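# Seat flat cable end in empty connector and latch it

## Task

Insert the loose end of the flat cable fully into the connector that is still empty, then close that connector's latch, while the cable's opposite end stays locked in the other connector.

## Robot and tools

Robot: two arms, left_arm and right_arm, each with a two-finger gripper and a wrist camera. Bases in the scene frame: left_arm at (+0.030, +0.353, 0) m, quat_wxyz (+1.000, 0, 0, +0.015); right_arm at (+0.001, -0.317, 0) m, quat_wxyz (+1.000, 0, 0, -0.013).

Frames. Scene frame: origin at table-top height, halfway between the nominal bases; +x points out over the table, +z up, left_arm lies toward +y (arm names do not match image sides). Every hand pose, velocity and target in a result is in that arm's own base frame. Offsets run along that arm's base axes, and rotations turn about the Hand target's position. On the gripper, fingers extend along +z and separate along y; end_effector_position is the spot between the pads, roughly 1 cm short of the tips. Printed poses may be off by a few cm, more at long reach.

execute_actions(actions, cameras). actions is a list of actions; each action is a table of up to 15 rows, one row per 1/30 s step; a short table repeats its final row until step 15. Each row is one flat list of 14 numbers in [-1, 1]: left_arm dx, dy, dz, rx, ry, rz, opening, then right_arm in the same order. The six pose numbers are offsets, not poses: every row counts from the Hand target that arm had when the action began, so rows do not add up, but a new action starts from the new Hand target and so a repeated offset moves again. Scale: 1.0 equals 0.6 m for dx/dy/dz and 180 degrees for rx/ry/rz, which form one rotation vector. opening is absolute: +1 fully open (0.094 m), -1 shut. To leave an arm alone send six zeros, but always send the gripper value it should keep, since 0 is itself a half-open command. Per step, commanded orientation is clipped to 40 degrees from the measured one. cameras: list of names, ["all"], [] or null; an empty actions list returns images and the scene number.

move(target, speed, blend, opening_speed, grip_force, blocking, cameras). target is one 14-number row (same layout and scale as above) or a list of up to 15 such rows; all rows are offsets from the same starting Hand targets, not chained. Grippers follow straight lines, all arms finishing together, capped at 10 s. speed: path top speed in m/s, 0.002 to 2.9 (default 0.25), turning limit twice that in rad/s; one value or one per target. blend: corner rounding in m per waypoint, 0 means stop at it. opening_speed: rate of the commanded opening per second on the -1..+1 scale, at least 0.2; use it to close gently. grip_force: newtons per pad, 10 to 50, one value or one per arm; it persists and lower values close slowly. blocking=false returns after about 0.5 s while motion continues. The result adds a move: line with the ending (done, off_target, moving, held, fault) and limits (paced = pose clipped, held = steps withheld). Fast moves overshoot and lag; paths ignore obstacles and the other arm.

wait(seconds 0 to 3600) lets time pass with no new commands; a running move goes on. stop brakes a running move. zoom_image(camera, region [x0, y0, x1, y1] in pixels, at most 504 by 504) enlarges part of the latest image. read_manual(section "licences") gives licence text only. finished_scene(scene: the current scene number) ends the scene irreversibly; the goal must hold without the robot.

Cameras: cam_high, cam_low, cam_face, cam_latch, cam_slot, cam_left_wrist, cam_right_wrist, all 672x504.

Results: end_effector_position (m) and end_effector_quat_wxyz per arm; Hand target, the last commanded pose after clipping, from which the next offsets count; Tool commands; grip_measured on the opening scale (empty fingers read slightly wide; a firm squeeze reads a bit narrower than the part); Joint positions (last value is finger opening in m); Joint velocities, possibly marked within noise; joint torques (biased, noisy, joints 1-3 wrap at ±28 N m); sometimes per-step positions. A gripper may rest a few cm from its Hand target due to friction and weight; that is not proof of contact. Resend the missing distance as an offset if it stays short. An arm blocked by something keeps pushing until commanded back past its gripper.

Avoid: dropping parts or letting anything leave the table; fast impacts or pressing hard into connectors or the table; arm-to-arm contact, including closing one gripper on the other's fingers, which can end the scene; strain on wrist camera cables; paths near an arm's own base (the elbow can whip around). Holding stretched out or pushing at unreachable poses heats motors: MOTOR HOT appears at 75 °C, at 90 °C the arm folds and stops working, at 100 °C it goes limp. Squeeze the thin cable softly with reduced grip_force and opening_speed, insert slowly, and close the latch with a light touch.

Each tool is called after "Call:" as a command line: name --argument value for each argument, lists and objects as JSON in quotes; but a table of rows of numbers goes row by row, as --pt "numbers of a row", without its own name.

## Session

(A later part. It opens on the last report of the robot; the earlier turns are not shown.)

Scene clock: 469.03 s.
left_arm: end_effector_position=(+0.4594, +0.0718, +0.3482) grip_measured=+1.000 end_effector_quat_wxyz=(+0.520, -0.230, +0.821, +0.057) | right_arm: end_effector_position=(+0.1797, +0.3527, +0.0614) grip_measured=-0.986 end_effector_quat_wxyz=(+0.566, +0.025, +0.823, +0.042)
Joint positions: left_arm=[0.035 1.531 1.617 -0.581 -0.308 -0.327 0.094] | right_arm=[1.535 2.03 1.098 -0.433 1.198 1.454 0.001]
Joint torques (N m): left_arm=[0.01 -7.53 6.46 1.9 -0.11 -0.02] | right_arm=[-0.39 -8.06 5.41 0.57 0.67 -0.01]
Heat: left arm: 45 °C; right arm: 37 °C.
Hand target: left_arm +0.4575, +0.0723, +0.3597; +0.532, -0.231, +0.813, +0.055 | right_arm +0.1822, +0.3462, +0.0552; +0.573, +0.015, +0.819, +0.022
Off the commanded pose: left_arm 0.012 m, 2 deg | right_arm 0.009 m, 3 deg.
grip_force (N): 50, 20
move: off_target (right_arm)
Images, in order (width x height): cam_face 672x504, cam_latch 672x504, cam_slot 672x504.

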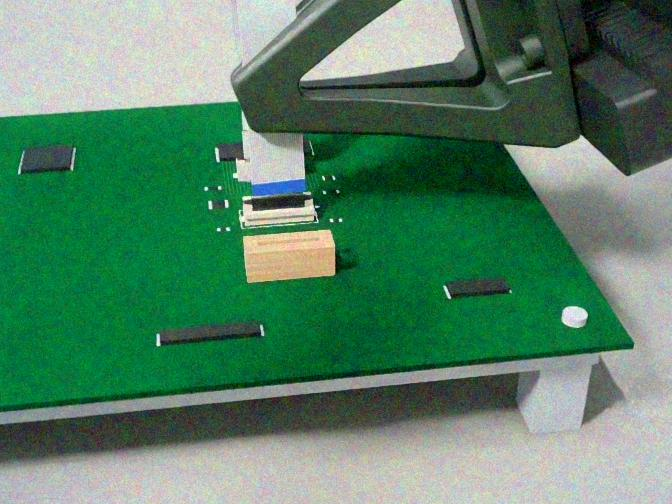

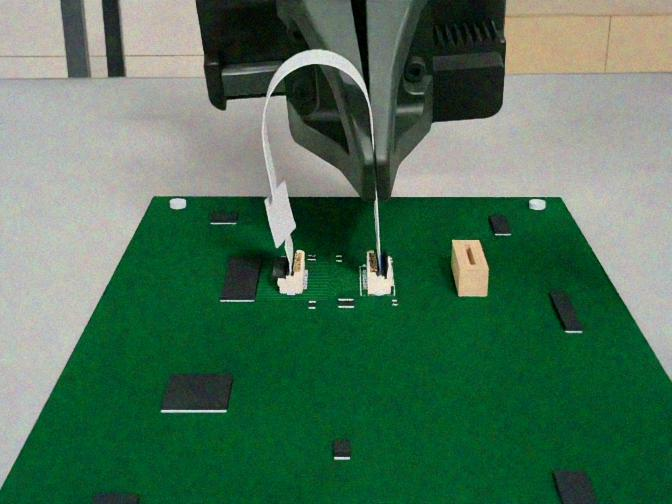

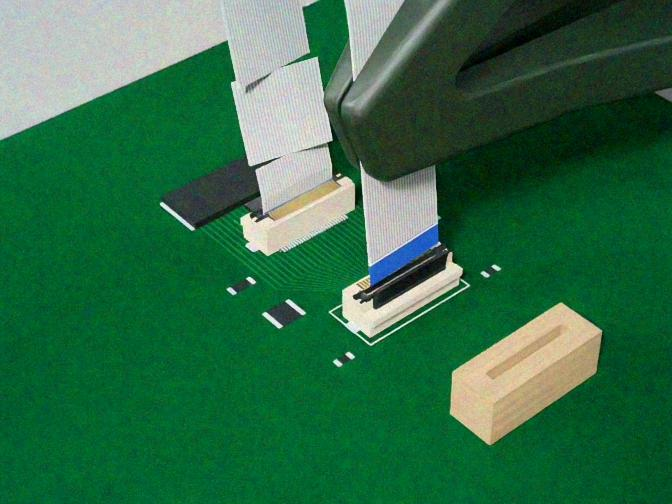

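Call:
move --target '[0,0,0,0,0,0,1,0,0.001,-0.005,-0.008,0,0,-1]' --speed 0.02 --cameras '["cam_latch","cam_face","cam_slot"]'

Call:
zoom_image --camera "cam_latch" --region '[330, 190, 430, 300]'

Call:
zoom_image --camera "cam_slot" --region '[320, 190, 480, 350]'

Scene clock: 479.07 s.
left_arm: end_effector_position=(+0.4594, +0.0718, +0.3482) grip_measured=+1.000 end_effector_quat_wxyz=(+0.520, -0.230, +0.821, +0.057) | right_arm: end_effector_position=(+0.1799, +0.3504, +0.0573) grip_measured=-0.986 end_effector_quat_wxyz=(+0.568, +0.017, +0.823, +0.031)
Joint positions: left_arm=[0.035 1.531 1.617 -0.581 -0.308 -0.327 0.094] | right_arm=[1.535 2.044 1.098 -0.443 1.203 1.45 0.001]
Joint torques (N m): left_arm=[0.01 -7.53 6.46 1.9 -0.11 -0.02] | right_arm=[-0.4 -7.71 6.61 0.42 0.65 -0.03]
Heat: left arm: 45 °C; right arm: 37 °C.
Hand target: left_arm +0.4575, +0.0723, +0.3597; +0.532, -0.231, +0.813, +0.055 | right_arm +0.1822, +0.3469, +0.0522; +0.573, +0.008, +0.820, +0.012
Off the commanded pose: left_arm 0.012 m, 2 deg | right_arm 0.007 m, 3 deg.
grip_force (N): 50, 20
move: off_target (right_arm)
Images, in order (width x height): cam_face 672x504, cam_latch 672x504, cam_slot 672x504.

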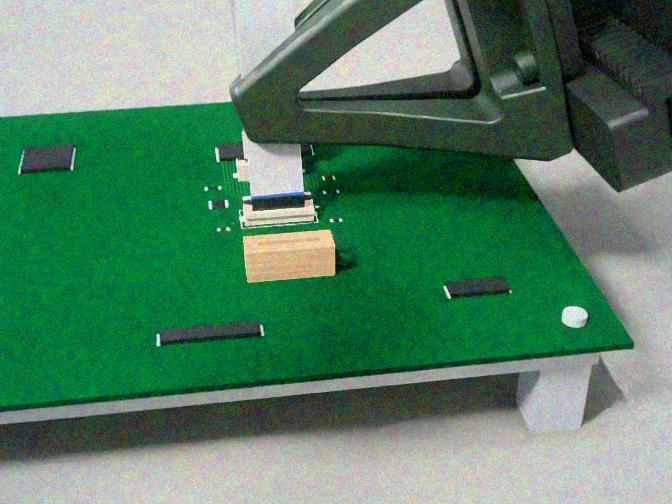

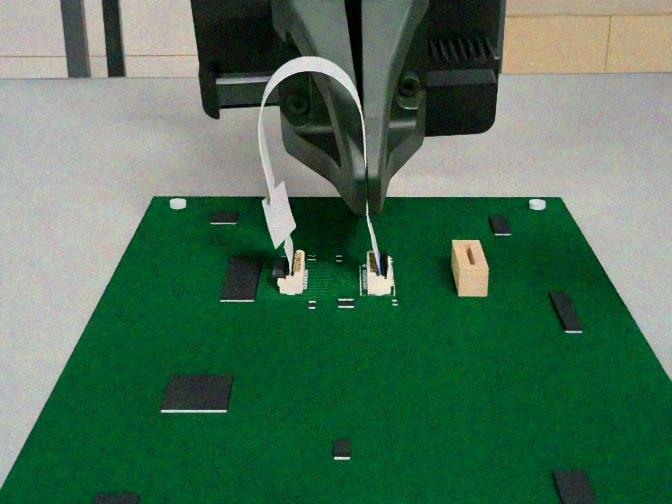

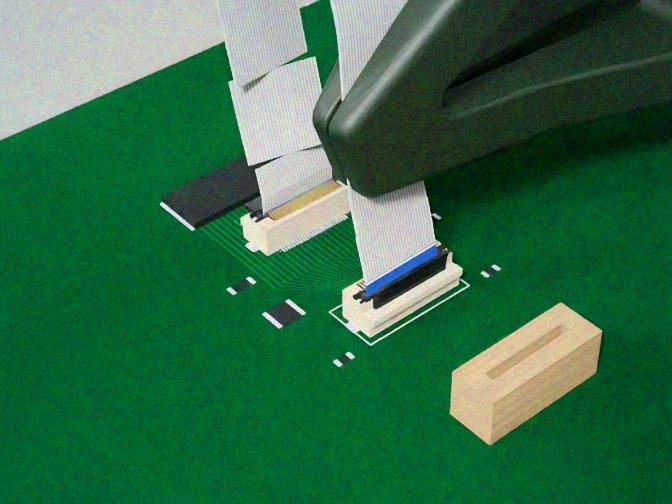

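Scaled by 4.582 from the camera's image (finer frame: 960x720).

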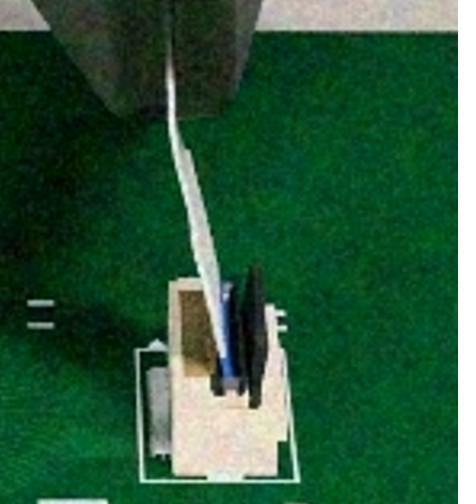

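Scaled by 3.150 from the camera's image (finer frame: 960x720).

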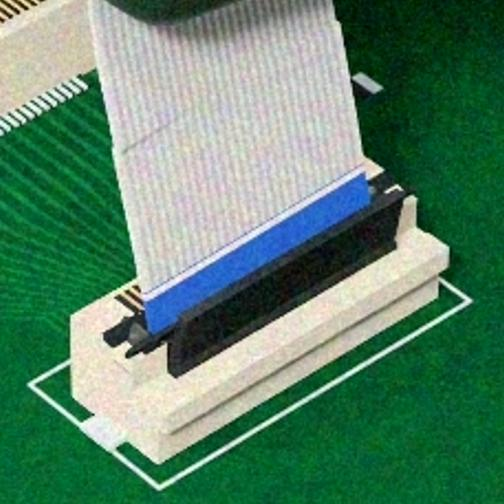

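Call:
move --target '[0,0,0,0,0,0,1,0,0.010,0.003,0.0,0,0,-1]' --speed 0.02 --cameras '["cam_latch","cam_face","cam_slot"]'

Call:
zoom_image --camera "cam_latch" --region '[330, 190, 430, 300]'

Call:
zoom_image --camera "cam_slot" --region '[320, 190, 480, 350]'

Scene clock: 509.30 s.
left_arm: end_effector_position=(+0.4594, +0.0718, +0.3482) grip_measured=+1.000 end_effector_quat_wxyz=(+0.520, -0.230, +0.821, +0.057) | right_arm: end_effector_position=(+0.1802, +0.3511, +0.0563) grip_measured=-0.986 end_effector_quat_wxyz=(+0.569, +0.011, +0.822, +0.023)
Joint positions: left_arm=[0.035 1.531 1.617 -0.581 -0.308 -0.327 0.094] | right_arm=[1.535 2.056 1.111 -0.461 1.207 1.448 0.001]
Joint torques (N m): left_arm=[-0.02 -7.53 6.46 1.9 -0.11 -0.02] | right_arm=[-0.27 -7.68 8.16 0.4 0.58 0.02]
Heat: left arm: 45 °C; right arm: 37 °C.
Hand target: left_arm +0.4575, +0.0723, +0.3597; +0.532, -0.231, +0.813, +0.055 | right_arm +0.1822, +0.3528, +0.0540; +0.573, +0.008, +0.819, +0.011
Off the commanded pose: left_arm 0.012 m, 2 deg | right_arm 0.003 m, 1 deg.
grip_force (N): 50, 20
move: done
Images, in order (width x height): cam_face 672x504, cam_latch 672x504, cam_slot 672x504.

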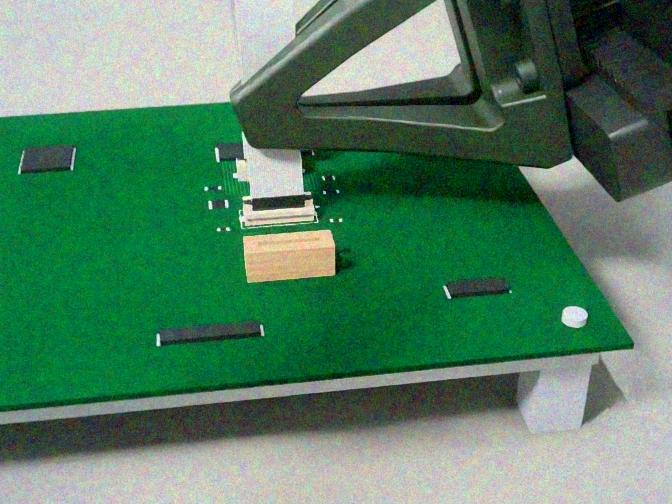

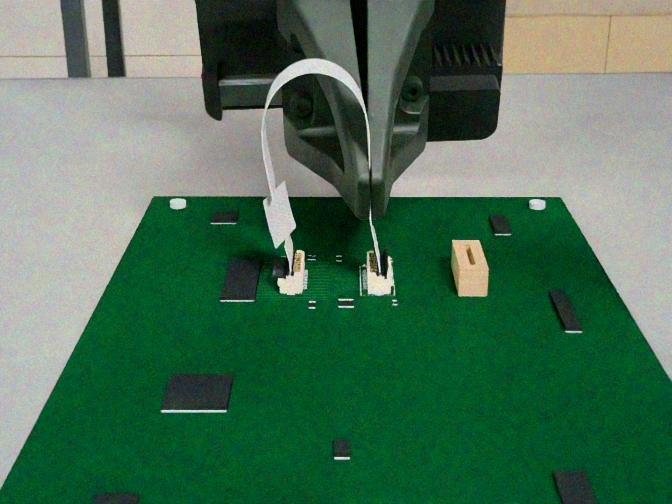

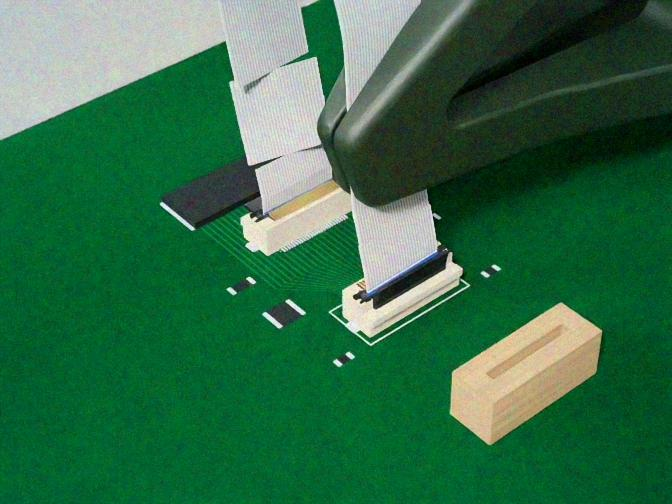

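Scaled by 4.582 from the camera's image (finer frame: 960x720).

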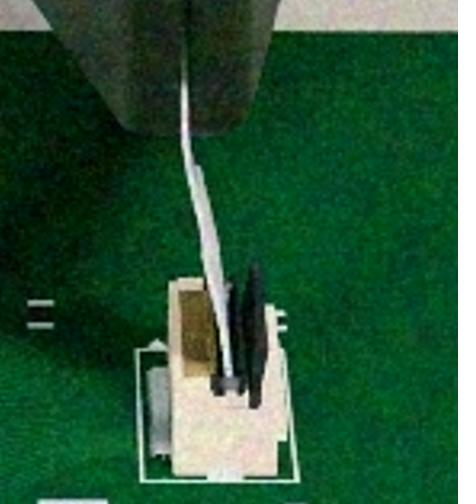

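Scaled by 3.150 from the camera's image (finer frame: 960x720).

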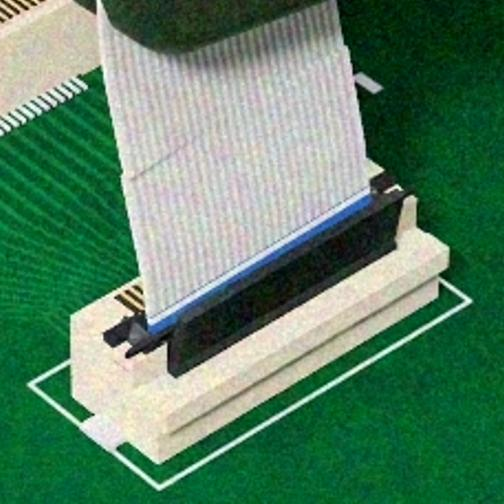

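Call:
move --target '[0,0,0,0,0,0,1,0,0.004,-0.003,0.0,0,0,-1]' --speed 0.02 --cameras '["cam_latch","cam_slot"]'

Call:
zoom_image --camera "cam_latch" --region '[330, 190, 430, 300]'

Call:
zoom_image --camera "cam_slot" --region '[320, 190, 480, 350]'

Scene clock: 517.40 s.
left_arm: end_effector_position=(+0.4594, +0.0718, +0.3482) grip_measured=+1.000 end_effector_quat_wxyz=(+0.520, -0.230, +0.821, +0.057) | right_arm: end_effector_position=(+0.1802, +0.3541, +0.0560) grip_measured=-0.986 end_effector_quat_wxyz=(+0.570, +0.011, +0.822, +0.024)
Joint positions: left_arm=[0.035 1.531 1.617 -0.581 -0.308 -0.327 0.094] | right_arm=[1.535 2.065 1.124 -0.463 1.208 1.448 0.001]
Joint torques (N m): left_arm=[0.01 -7.51 6.46 1.9 -0.11 -0.01] | right_arm=[-0.24 -7.5 8.16 0.45 0.61 0]
Heat: left arm: 45 °C; right arm: 37 °C.
Hand target: left_arm +0.4575, +0.0723, +0.3597; +0.532, -0.231, +0.813, +0.055 | right_arm +0.1821, +0.3553, +0.0522; +0.573, +0.008, +0.820, +0.012
Off the commanded pose: left_arm 0.012 m, 2 deg | right_arm 0.004 m, 2 deg.
grip_force (N): 50, 20
move: done

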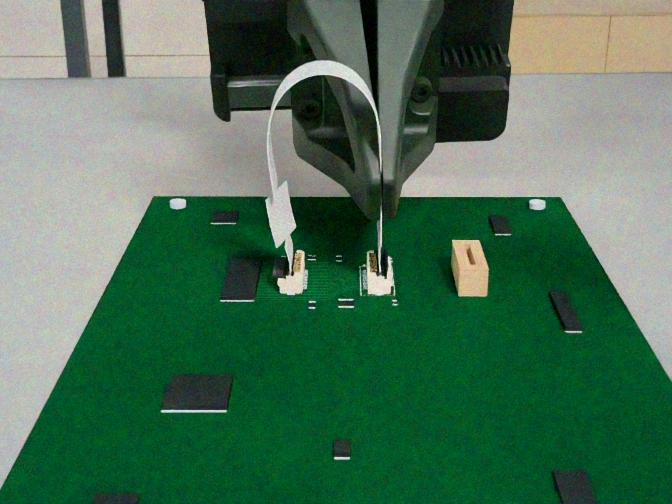

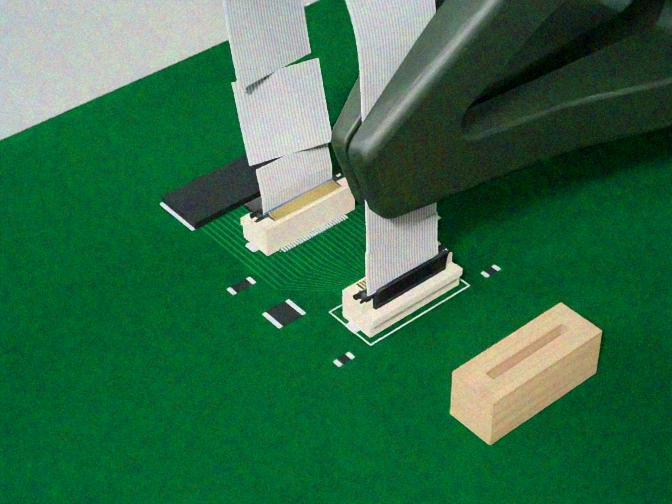

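Scaled by 4.582 from the camera's image (finer frame: 960x720).

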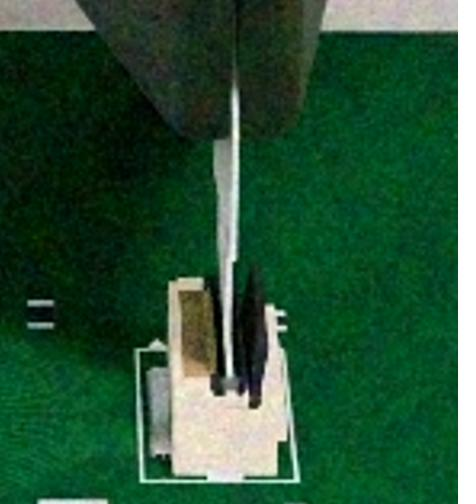

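Scaled by 3.150 from the camera's image (finer frame: 960x720).

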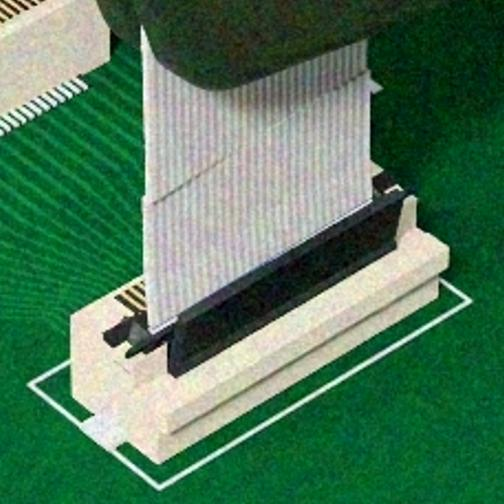

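Call:
move --target '[0,0,0,0,0,0,1,0,0.0,-0.005,0.0,0,0,-1]' --speed 0.02 --cameras '["cam_latch","cam_slot","cam_face"]'

Call:
zoom_image --camera "cam_latch" --region '[330, 190, 430, 300]'

Call:
zoom_image --camera "cam_slot" --region '[335, 225, 475, 325]'

Call:
zoom_image --camera "cam_face" --region '[220, 130, 340, 230]'

Scene clock: 528.60 s.
left_arm: end_effector_position=(+0.4594, +0.0718, +0.3482) grip_measured=+1.000 end_effector_quat_wxyz=(+0.520, -0.230, +0.821, +0.057) | right_arm: end_effector_position=(+0.1802, +0.3537, +0.0557) grip_measured=-0.986 end_effector_quat_wxyz=(+0.573, +0.010, +0.820, +0.022)
Joint positions: left_arm=[0.035 1.531 1.617 -0.581 -0.308 -0.327 0.094] | right_arm=[1.537 2.069 1.124 -0.463 1.215 1.448 0.001]
Joint torques (N m): left_arm=[-0.01 -7.51 6.48 1.9 -0.11 -0.02] | right_arm=[-0.55 -7.2 7.79 0.49 0.53 0.05]
Heat: left arm: 45 °C; right arm: 37 °C.
Hand target: left_arm +0.4575, +0.0723, +0.3597; +0.532, -0.231, +0.813, +0.055 | right_arm +0.1822, +0.3552, +0.0492; +0.573, +0.008, +0.819, +0.011
Off the commanded pose: left_arm 0.012 m, 2 deg | right_arm 0.007 m, 1 deg.
grip_force (N): 50, 20
move: done
Images, in order (width x height): cam_face 672x504, cam_latch 672x504, cam_slot 672x504.

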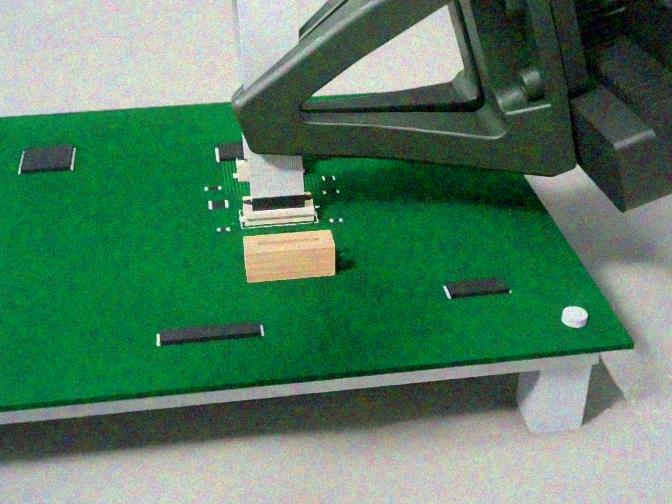

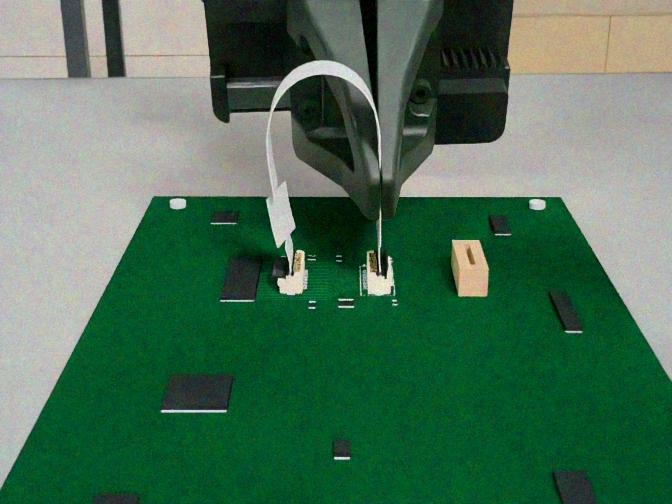

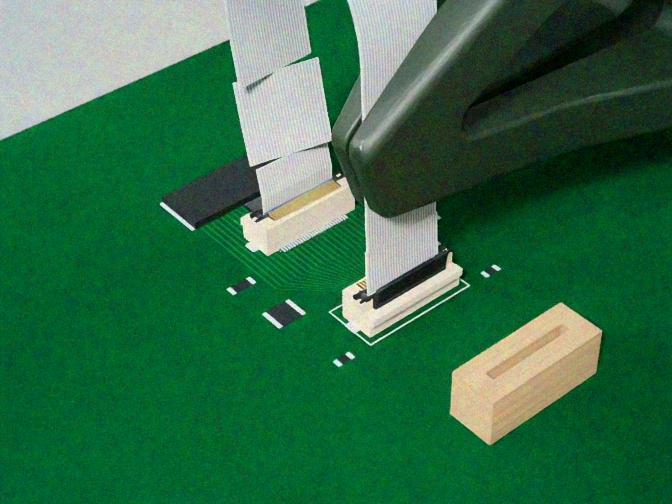

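Scaled by 4.582 from the camera's image (finer frame: 960x720).

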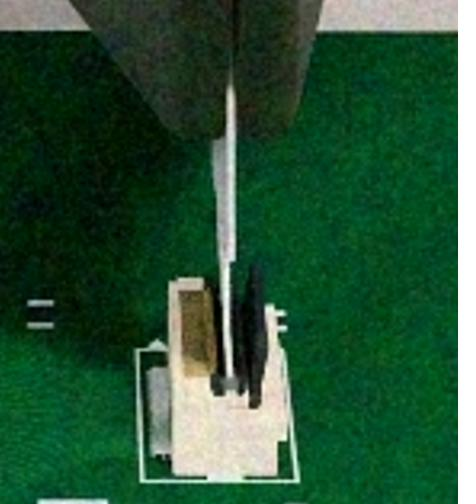

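Scaled by 3.600 from the camera's image (finer frame: 960x720).

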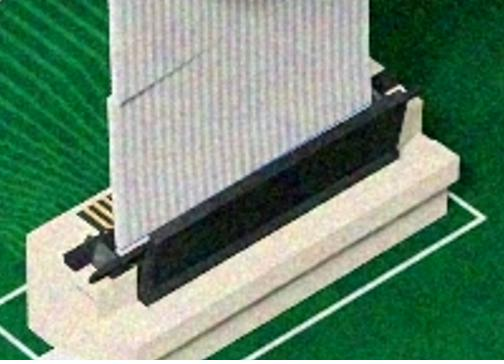

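Scaled by 4.200 from the camera's image (finer frame: 960x720).

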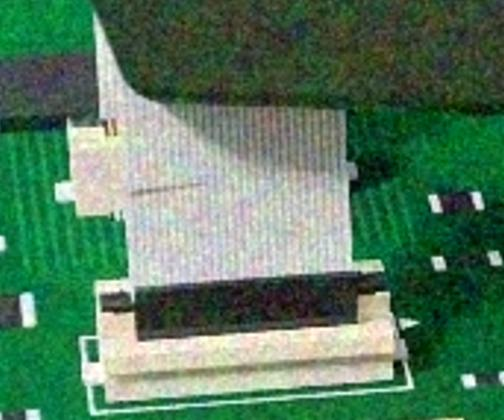

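Call:
move --target '[0,0,0,0,0,0,1,0,0.0,-0.008,0.0,0,0,-1]' --speed 0.02 --cameras '["cam_latch","cam_slot","cam_face"]'

Call:
zoom_image --camera "cam_latch" --region '[330, 190, 430, 300]'

Call:
zoom_image --camera "cam_slot" --region '[335, 225, 475, 325]'

Call:
zoom_image --camera "cam_face" --region '[220, 130, 340, 230]'

Scene clock: 541.40 s.
left_arm: end_effector_position=(+0.4594, +0.0718, +0.3482) grip_measured=+1.000 end_effector_quat_wxyz=(+0.520, -0.230, +0.821, +0.057) | right_arm: end_effector_position=(+0.1800, +0.3533, +0.0554) grip_measured=-0.986 end_effector_quat_wxyz=(+0.579, +0.007, +0.815, +0.018)
Joint positions: left_arm=[0.035 1.531 1.617 -0.581 -0.308 -0.327 0.094] | right_arm=[1.54 2.078 1.124 -0.463 1.231 1.448 0.001]
Joint torques (N m): left_arm=[-0.01 -7.51 6.46 1.9 -0.11 -0.02] | right_arm=[-0.69 -6.93 7.73 0.63 0.4 0.08]
Heat: left arm: 45 °C; right arm: 37 °C.
Hand target: left_arm +0.4575, +0.0723, +0.3597; +0.532, -0.231, +0.813, +0.055 | right_arm +0.1822, +0.3553, +0.0445; +0.573, +0.008, +0.820, +0.011
Off the commanded pose: left_arm 0.012 m, 2 deg | right_arm 0.011 m, 1 deg.
grip_force (N): 50, 20
move: off_target (right_arm)
Images, in order (width x height): cam_face 672x504, cam_latch 672x504, cam_slot 672x504.

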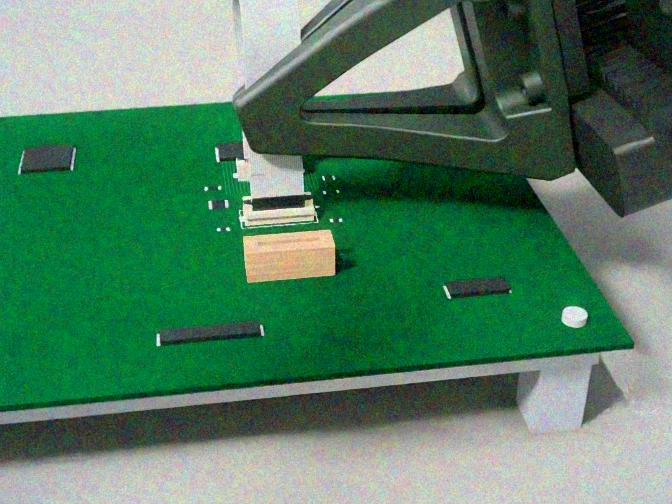

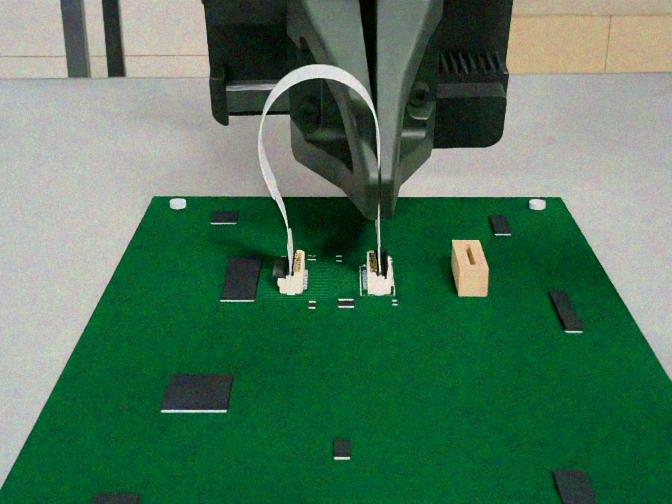

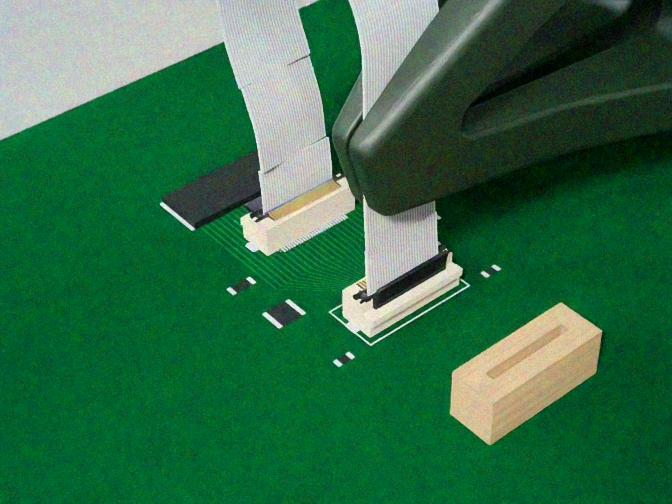

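Scaled by 4.582 from the camera's image (finer frame: 960x720).

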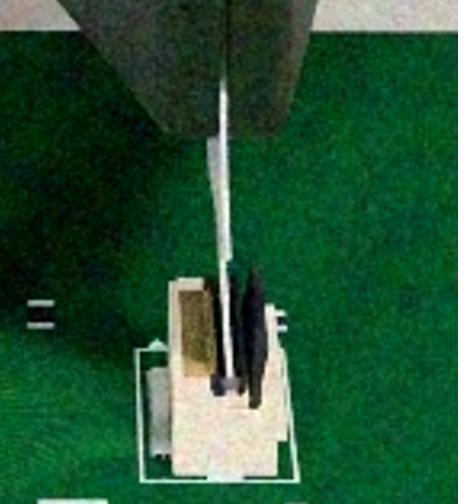

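Scaled by 3.600 from the camera's image (finer frame: 960x720).

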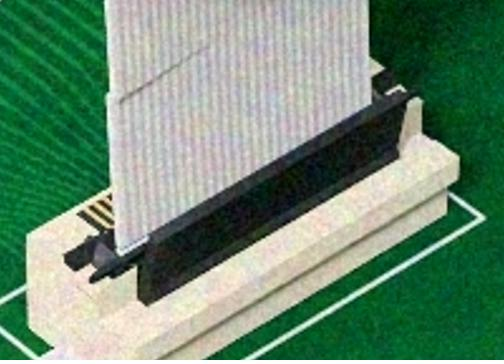

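Scaled by 4.200 from the camera's image (finer frame: 960x720).

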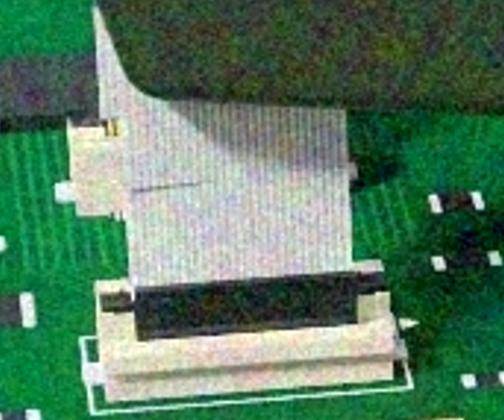

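Call:
move --target '[0,0,0,0,0,0,1,0,0.0,0.014,0.0,0,0,-1]' --speed 0.03

Call:
move --target '[0,0,0,0,0,0,1,0,0.0,0.004,0.0,0,0,-0.85]' --speed 0.02 --opening_speed 0.25 --cameras '["cam_latch","cam_slot"]'

Call:
zoom_image --camera "cam_latch" --region '[330, 190, 430, 300]'

Call:
zoom_image --camera "cam_slot" --region '[335, 225, 475, 325]'

Scene clock: 588.93 s.
left_arm: end_effector_position=(+0.4594, +0.0718, +0.3482) grip_measured=+1.000 end_effector_quat_wxyz=(+0.520, -0.230, +0.821, +0.057) | right_arm: end_effector_position=(+0.1798, +0.3543, +0.0557) grip_measured=-0.986 end_effector_quat_wxyz=(+0.577, +0.007, +0.816, +0.019)
Joint positions: left_arm=[0.035 1.531 1.617 -0.581 -0.308 -0.327 0.094] | right_arm=[1.54 2.078 1.129 -0.467 1.227 1.448 0.001]
Joint torques (N m): left_arm=[-0.01 -7.53 6.46 1.9 -0.11 -0.02] | right_arm=[-0.66 -8.75 7.79 0.42 0.42 0.01]
Heat: left arm: 45 °C; right arm: 36 °C.
Hand target: left_arm +0.4575, +0.0723, +0.3597; +0.532, -0.231, +0.813, +0.055 | right_arm +0.1822, +0.3553, +0.0529; +0.573, +0.008, +0.820, +0.012
Off the commanded pose: left_arm 0.012 m, 2 deg | right_arm 0.004 m, 1 deg.
grip_force (N): 50, 20
move: done

Scene clock: 589.77 s.
left_arm: end_effector_position=(+0.4594, +0.0718, +0.3482) grip_measured=+1.000 end_effector_quat_wxyz=(+0.520, -0.230, +0.821, +0.057) | right_arm: end_effector_position=(+0.1786, +0.3534, +0.0524) grip_measured=-0.852 end_effector_quat_wxyz=(+0.570, +0.003, +0.822, +0.016)
Joint positions: left_arm=[0.035 1.531 1.617 -0.581 -0.308 -0.327 0.094] | right_arm=[1.54 2.078 1.129 -0.478 1.208 1.448 0.007]
Joint torques (N m): left_arm=[-0.01 -7.53 6.45 1.9 -0.11 -0.02] | right_arm=[-0.59 -9.42 8.16 0.42 0.61 0.05]
Heat: left arm: 45 °C; right arm: 36 °C.
Hand target: left_arm +0.4575, +0.0723, +0.3597; +0.532, -0.231, +0.813, +0.055 | right_arm +0.1822, +0.3553, +0.0553; +0.573, +0.008, +0.820, +0.012
Off the commanded pose: left_arm 0.012 m, 2 deg | right_arm 0.005 m, 1 deg.
grip_force (N): 50, 20
move: done

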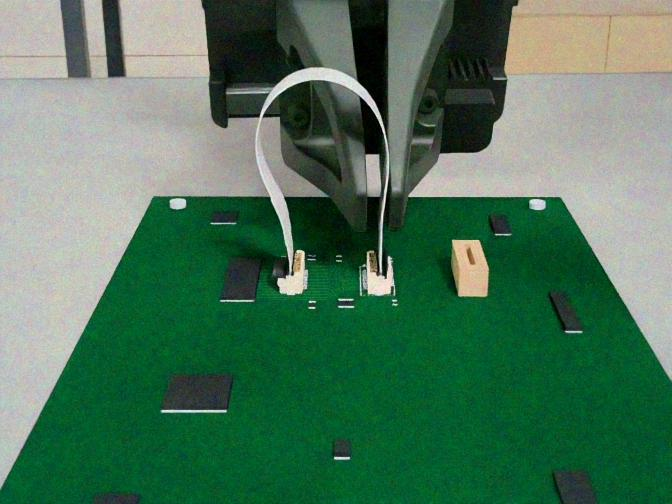

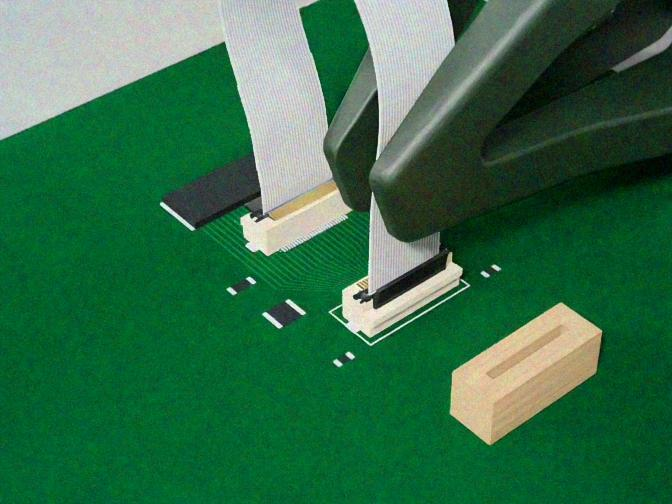

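Scaled by 4.582 from the camera's image (finer frame: 960x720).

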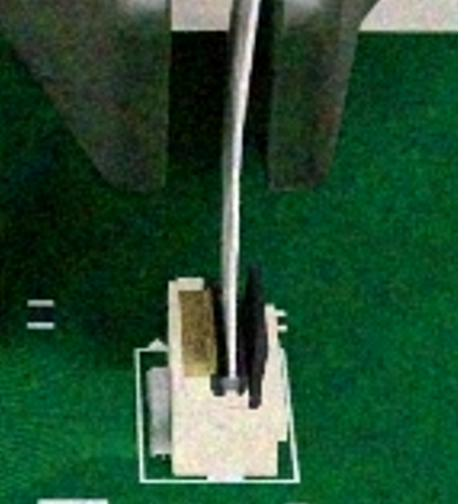

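Scaled by 3.600 from the camera's image (finer frame: 960x720).

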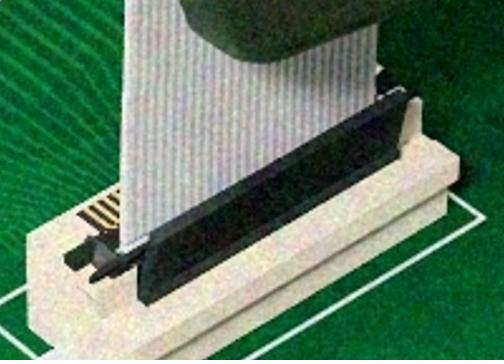

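Call:
move --target '[0,0,0,0,0,0,1,0,0.0,0.016,0.0952,0.0818,-0.0138,-0.82]' --speed 0.03 --cameras '["cam_latch","cam_slot","cam_face"]'

Call:
zoom_image --camera "cam_latch" --region '[330, 190, 430, 300]'

Scene clock: 611.87 s.
left_arm: end_effector_position=(+0.4594, +0.0718, +0.3482) grip_measured=+1.000 end_effector_quat_wxyz=(+0.520, -0.230, +0.821, +0.057) | right_arm: end_effector_position=(+0.1794, +0.3614, +0.0600) grip_measured=-0.822 end_effector_quat_wxyz=(+0.453, +0.103, +0.878, +0.115)
Joint positions: left_arm=[0.035 1.531 1.617 -0.581 -0.308 -0.327 0.094] | right_arm=[1.475 1.92 1.099 -0.429 0.935 1.546 0.008]
Joint torques (N m): left_arm=[-0.02 -7.51 6.46 1.91 -0.11 -0.02] | right_arm=[-0.55 -11.79 4.63 1.05 0.56 0.05]
Heat: left arm: 45 °C; right arm: 37 °C.
Hand target: left_arm +0.4575, +0.0723, +0.3597; +0.532, -0.231, +0.813, +0.055 | right_arm +0.1821, +0.3553, +0.0649; +0.456, +0.112, +0.875, +0.120
Off the commanded pose: left_arm 0.012 m, 2 deg | right_arm 0.008 m, 1 deg.
grip_force (N): 50, 20
move: done
Images, in order (width x height): cam_face 672x504, cam_latch 672x504, cam_slot 672x504.

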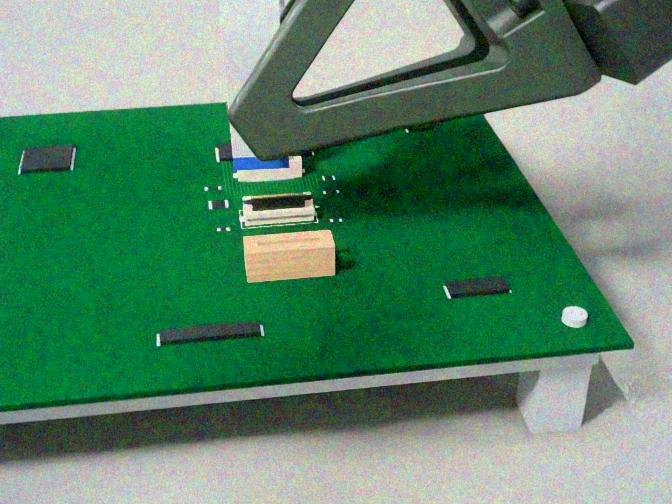

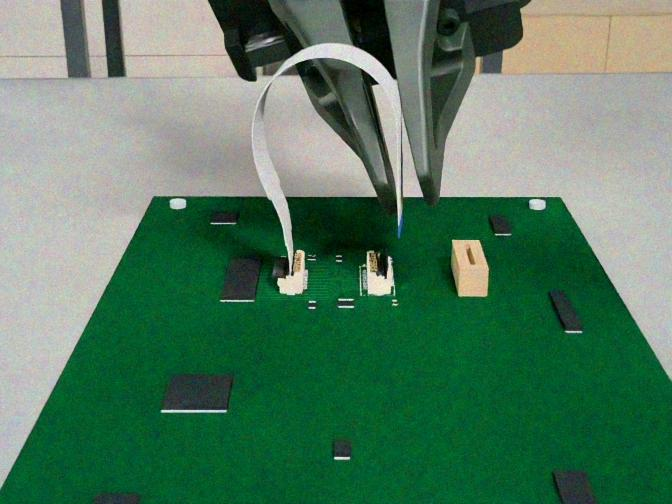

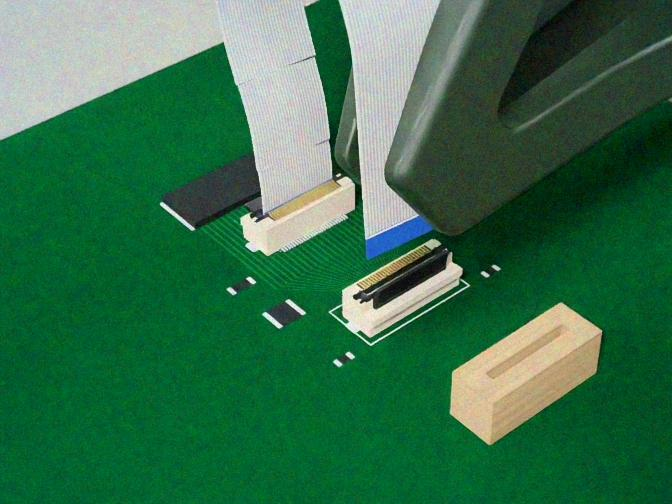

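Scaled by 4.582 from the camera's image (finer frame: 960x720).

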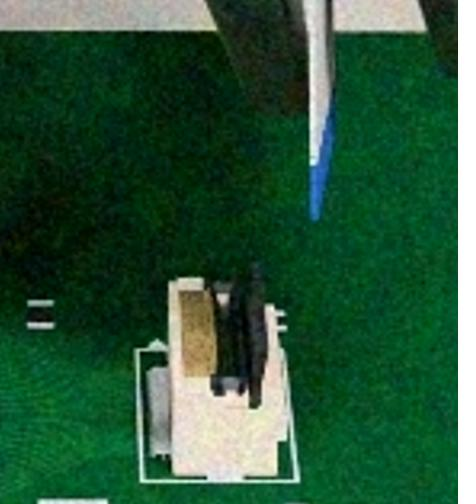

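Call:
move --target '[0,0,0,0,0,0,1,0,0.0,0.0,-0.0952,-0.0818,0.0138,-0.82]' --speed 0.03 --cameras '["cam_latch","cam_slot","cam_face","cam_right_wrist"]'

Call:
zoom_image --camera "cam_latch" --region '[330, 150, 470, 300]'

Scene clock: 634.90 s.
left_arm: end_effector_position=(+0.4594, +0.0718, +0.3482) grip_measured=+1.000 end_effector_quat_wxyz=(+0.520, -0.230, +0.821, +0.057) | right_arm: end_effector_position=(+0.1826, +0.3510, +0.0633) grip_measured=-0.822 end_effector_quat_wxyz=(+0.564, +0.014, +0.826, +0.019)
Joint positions: left_arm=[0.035 1.531 1.617 -0.581 -0.308 -0.327 0.094] | right_arm=[1.526 2.039 1.132 -0.505 1.193 1.451 0.008]
Joint torques (N m): left_arm=[0.01 -7.53 6.46 1.91 -0.11 -0.02] | right_arm=[0.38 -7.9 8.76 0.38 0.75 -0.06]
Heat: left arm: 45 °C; right arm: 38 °C.
Hand target: left_arm +0.4575, +0.0723, +0.3597; +0.532, -0.231, +0.813, +0.055 | right_arm +0.1821, +0.3553, +0.0649; +0.573, +0.008, +0.819, +0.012
Off the commanded pose: left_arm 0.012 m, 2 deg | right_arm 0.005 m, 2 deg.
grip_force (N): 50, 20
move: done
Images, in order (width x height): cam_face 672x504, cam_latch 672x504, cam_slot 672x504, cam_right_wrist 672x504.

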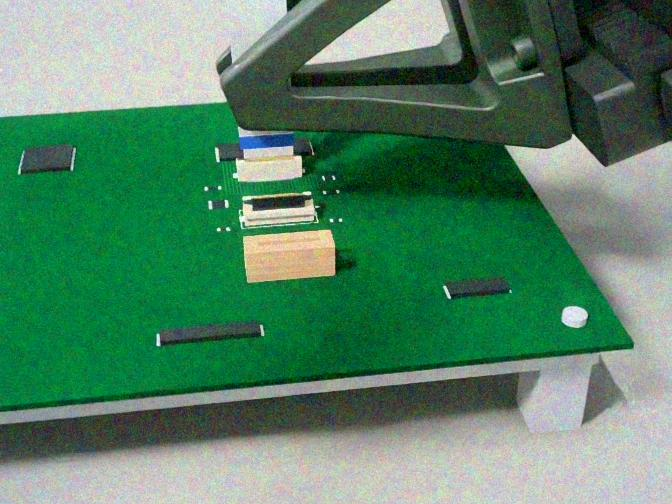

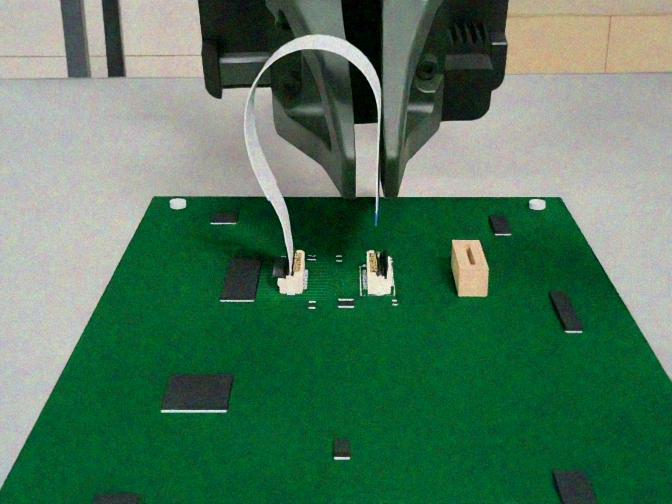

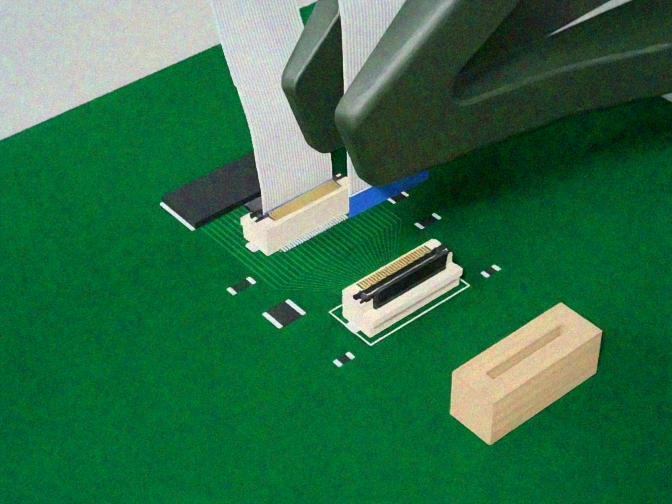

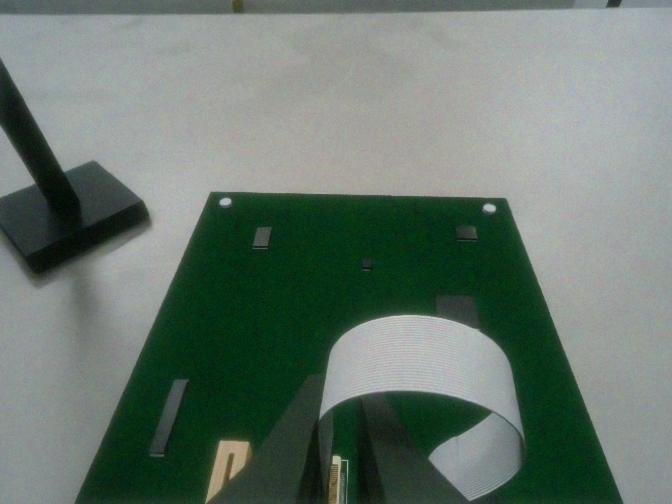

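Scaled by 3.360 from the camera's image (finer frame: 960x720).

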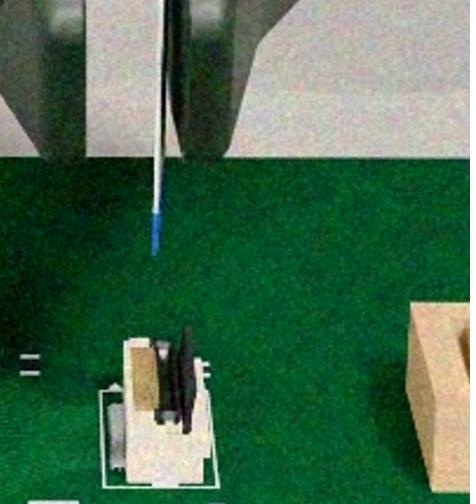

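Call:
move --target '[0,0,0,0,0,0,1,-0.005,-0.002,0.04,0,0,0,-0.82]' --speed 0.04 --cameras '["cam_latch","cam_slot","cam_face"]'

Call:
zoom_image --camera "cam_latch" --region '[330, 150, 470, 300]'

Scene clock: 668.23 s.
left_arm: end_effector_position=(+0.4594, +0.0718, +0.3482) grip_measured=+1.000 end_effector_quat_wxyz=(+0.520, -0.230, +0.821, +0.057) | right_arm: end_effector_position=(+0.1796, +0.3471, +0.0694) grip_measured=-0.822 end_effector_quat_wxyz=(+0.563, -0.006, +0.826, -0.007)
Joint positions: left_arm=[0.035 1.531 1.617 -0.581 -0.308 -0.327 0.094] | right_arm=[1.534 2.039 1.168 -0.62 1.195 1.466 0.008]
Joint torques (N m): left_arm=[-0.02 -7.51 6.45 1.9 -0.11 -0.02] | right_arm=[0.35 -12.83 8.92 0.29 0.74 0.07]
Heat: left arm: 45 °C; right arm: 37 °C.
Hand target: left_arm +0.4575, +0.0723, +0.3597; +0.532, -0.231, +0.813, +0.055 | right_arm +0.1791, +0.3541, +0.0888; +0.573, +0.008, +0.819, +0.012
Off the commanded pose: left_arm 0.012 m, 2 deg | right_arm 0.021 m, 3 deg.
grip_force (N): 50, 20
move: off_target (right_arm)
Images, in order (width x height): cam_face 672x504, cam_latch 672x504, cam_slot 672x504.

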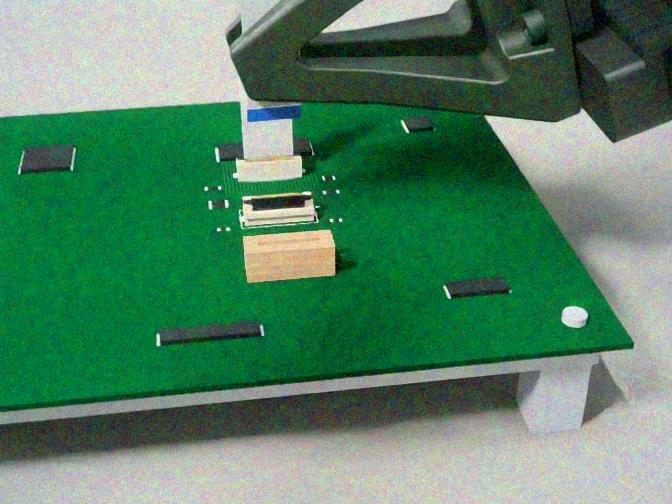

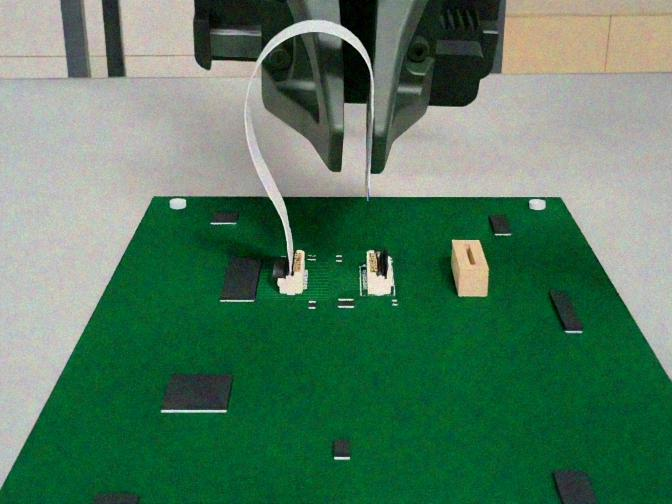

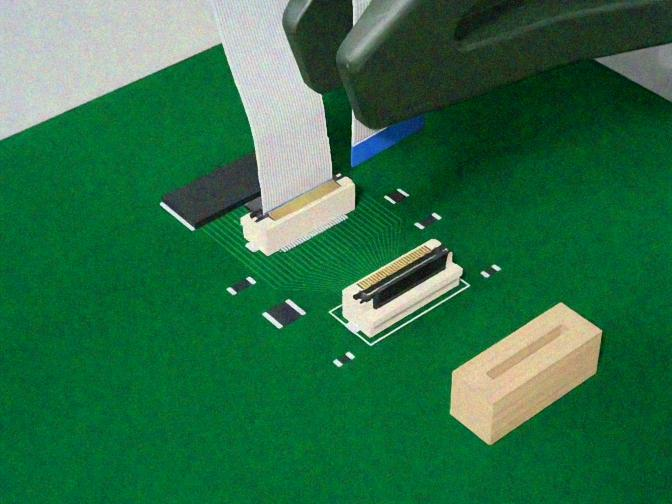

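Scaled by 3.360 from the camera's image (finer frame: 960x720).

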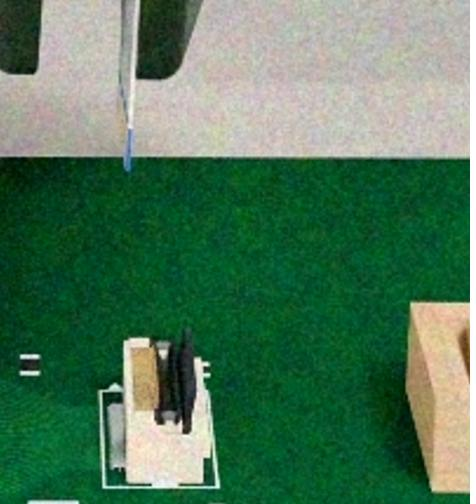

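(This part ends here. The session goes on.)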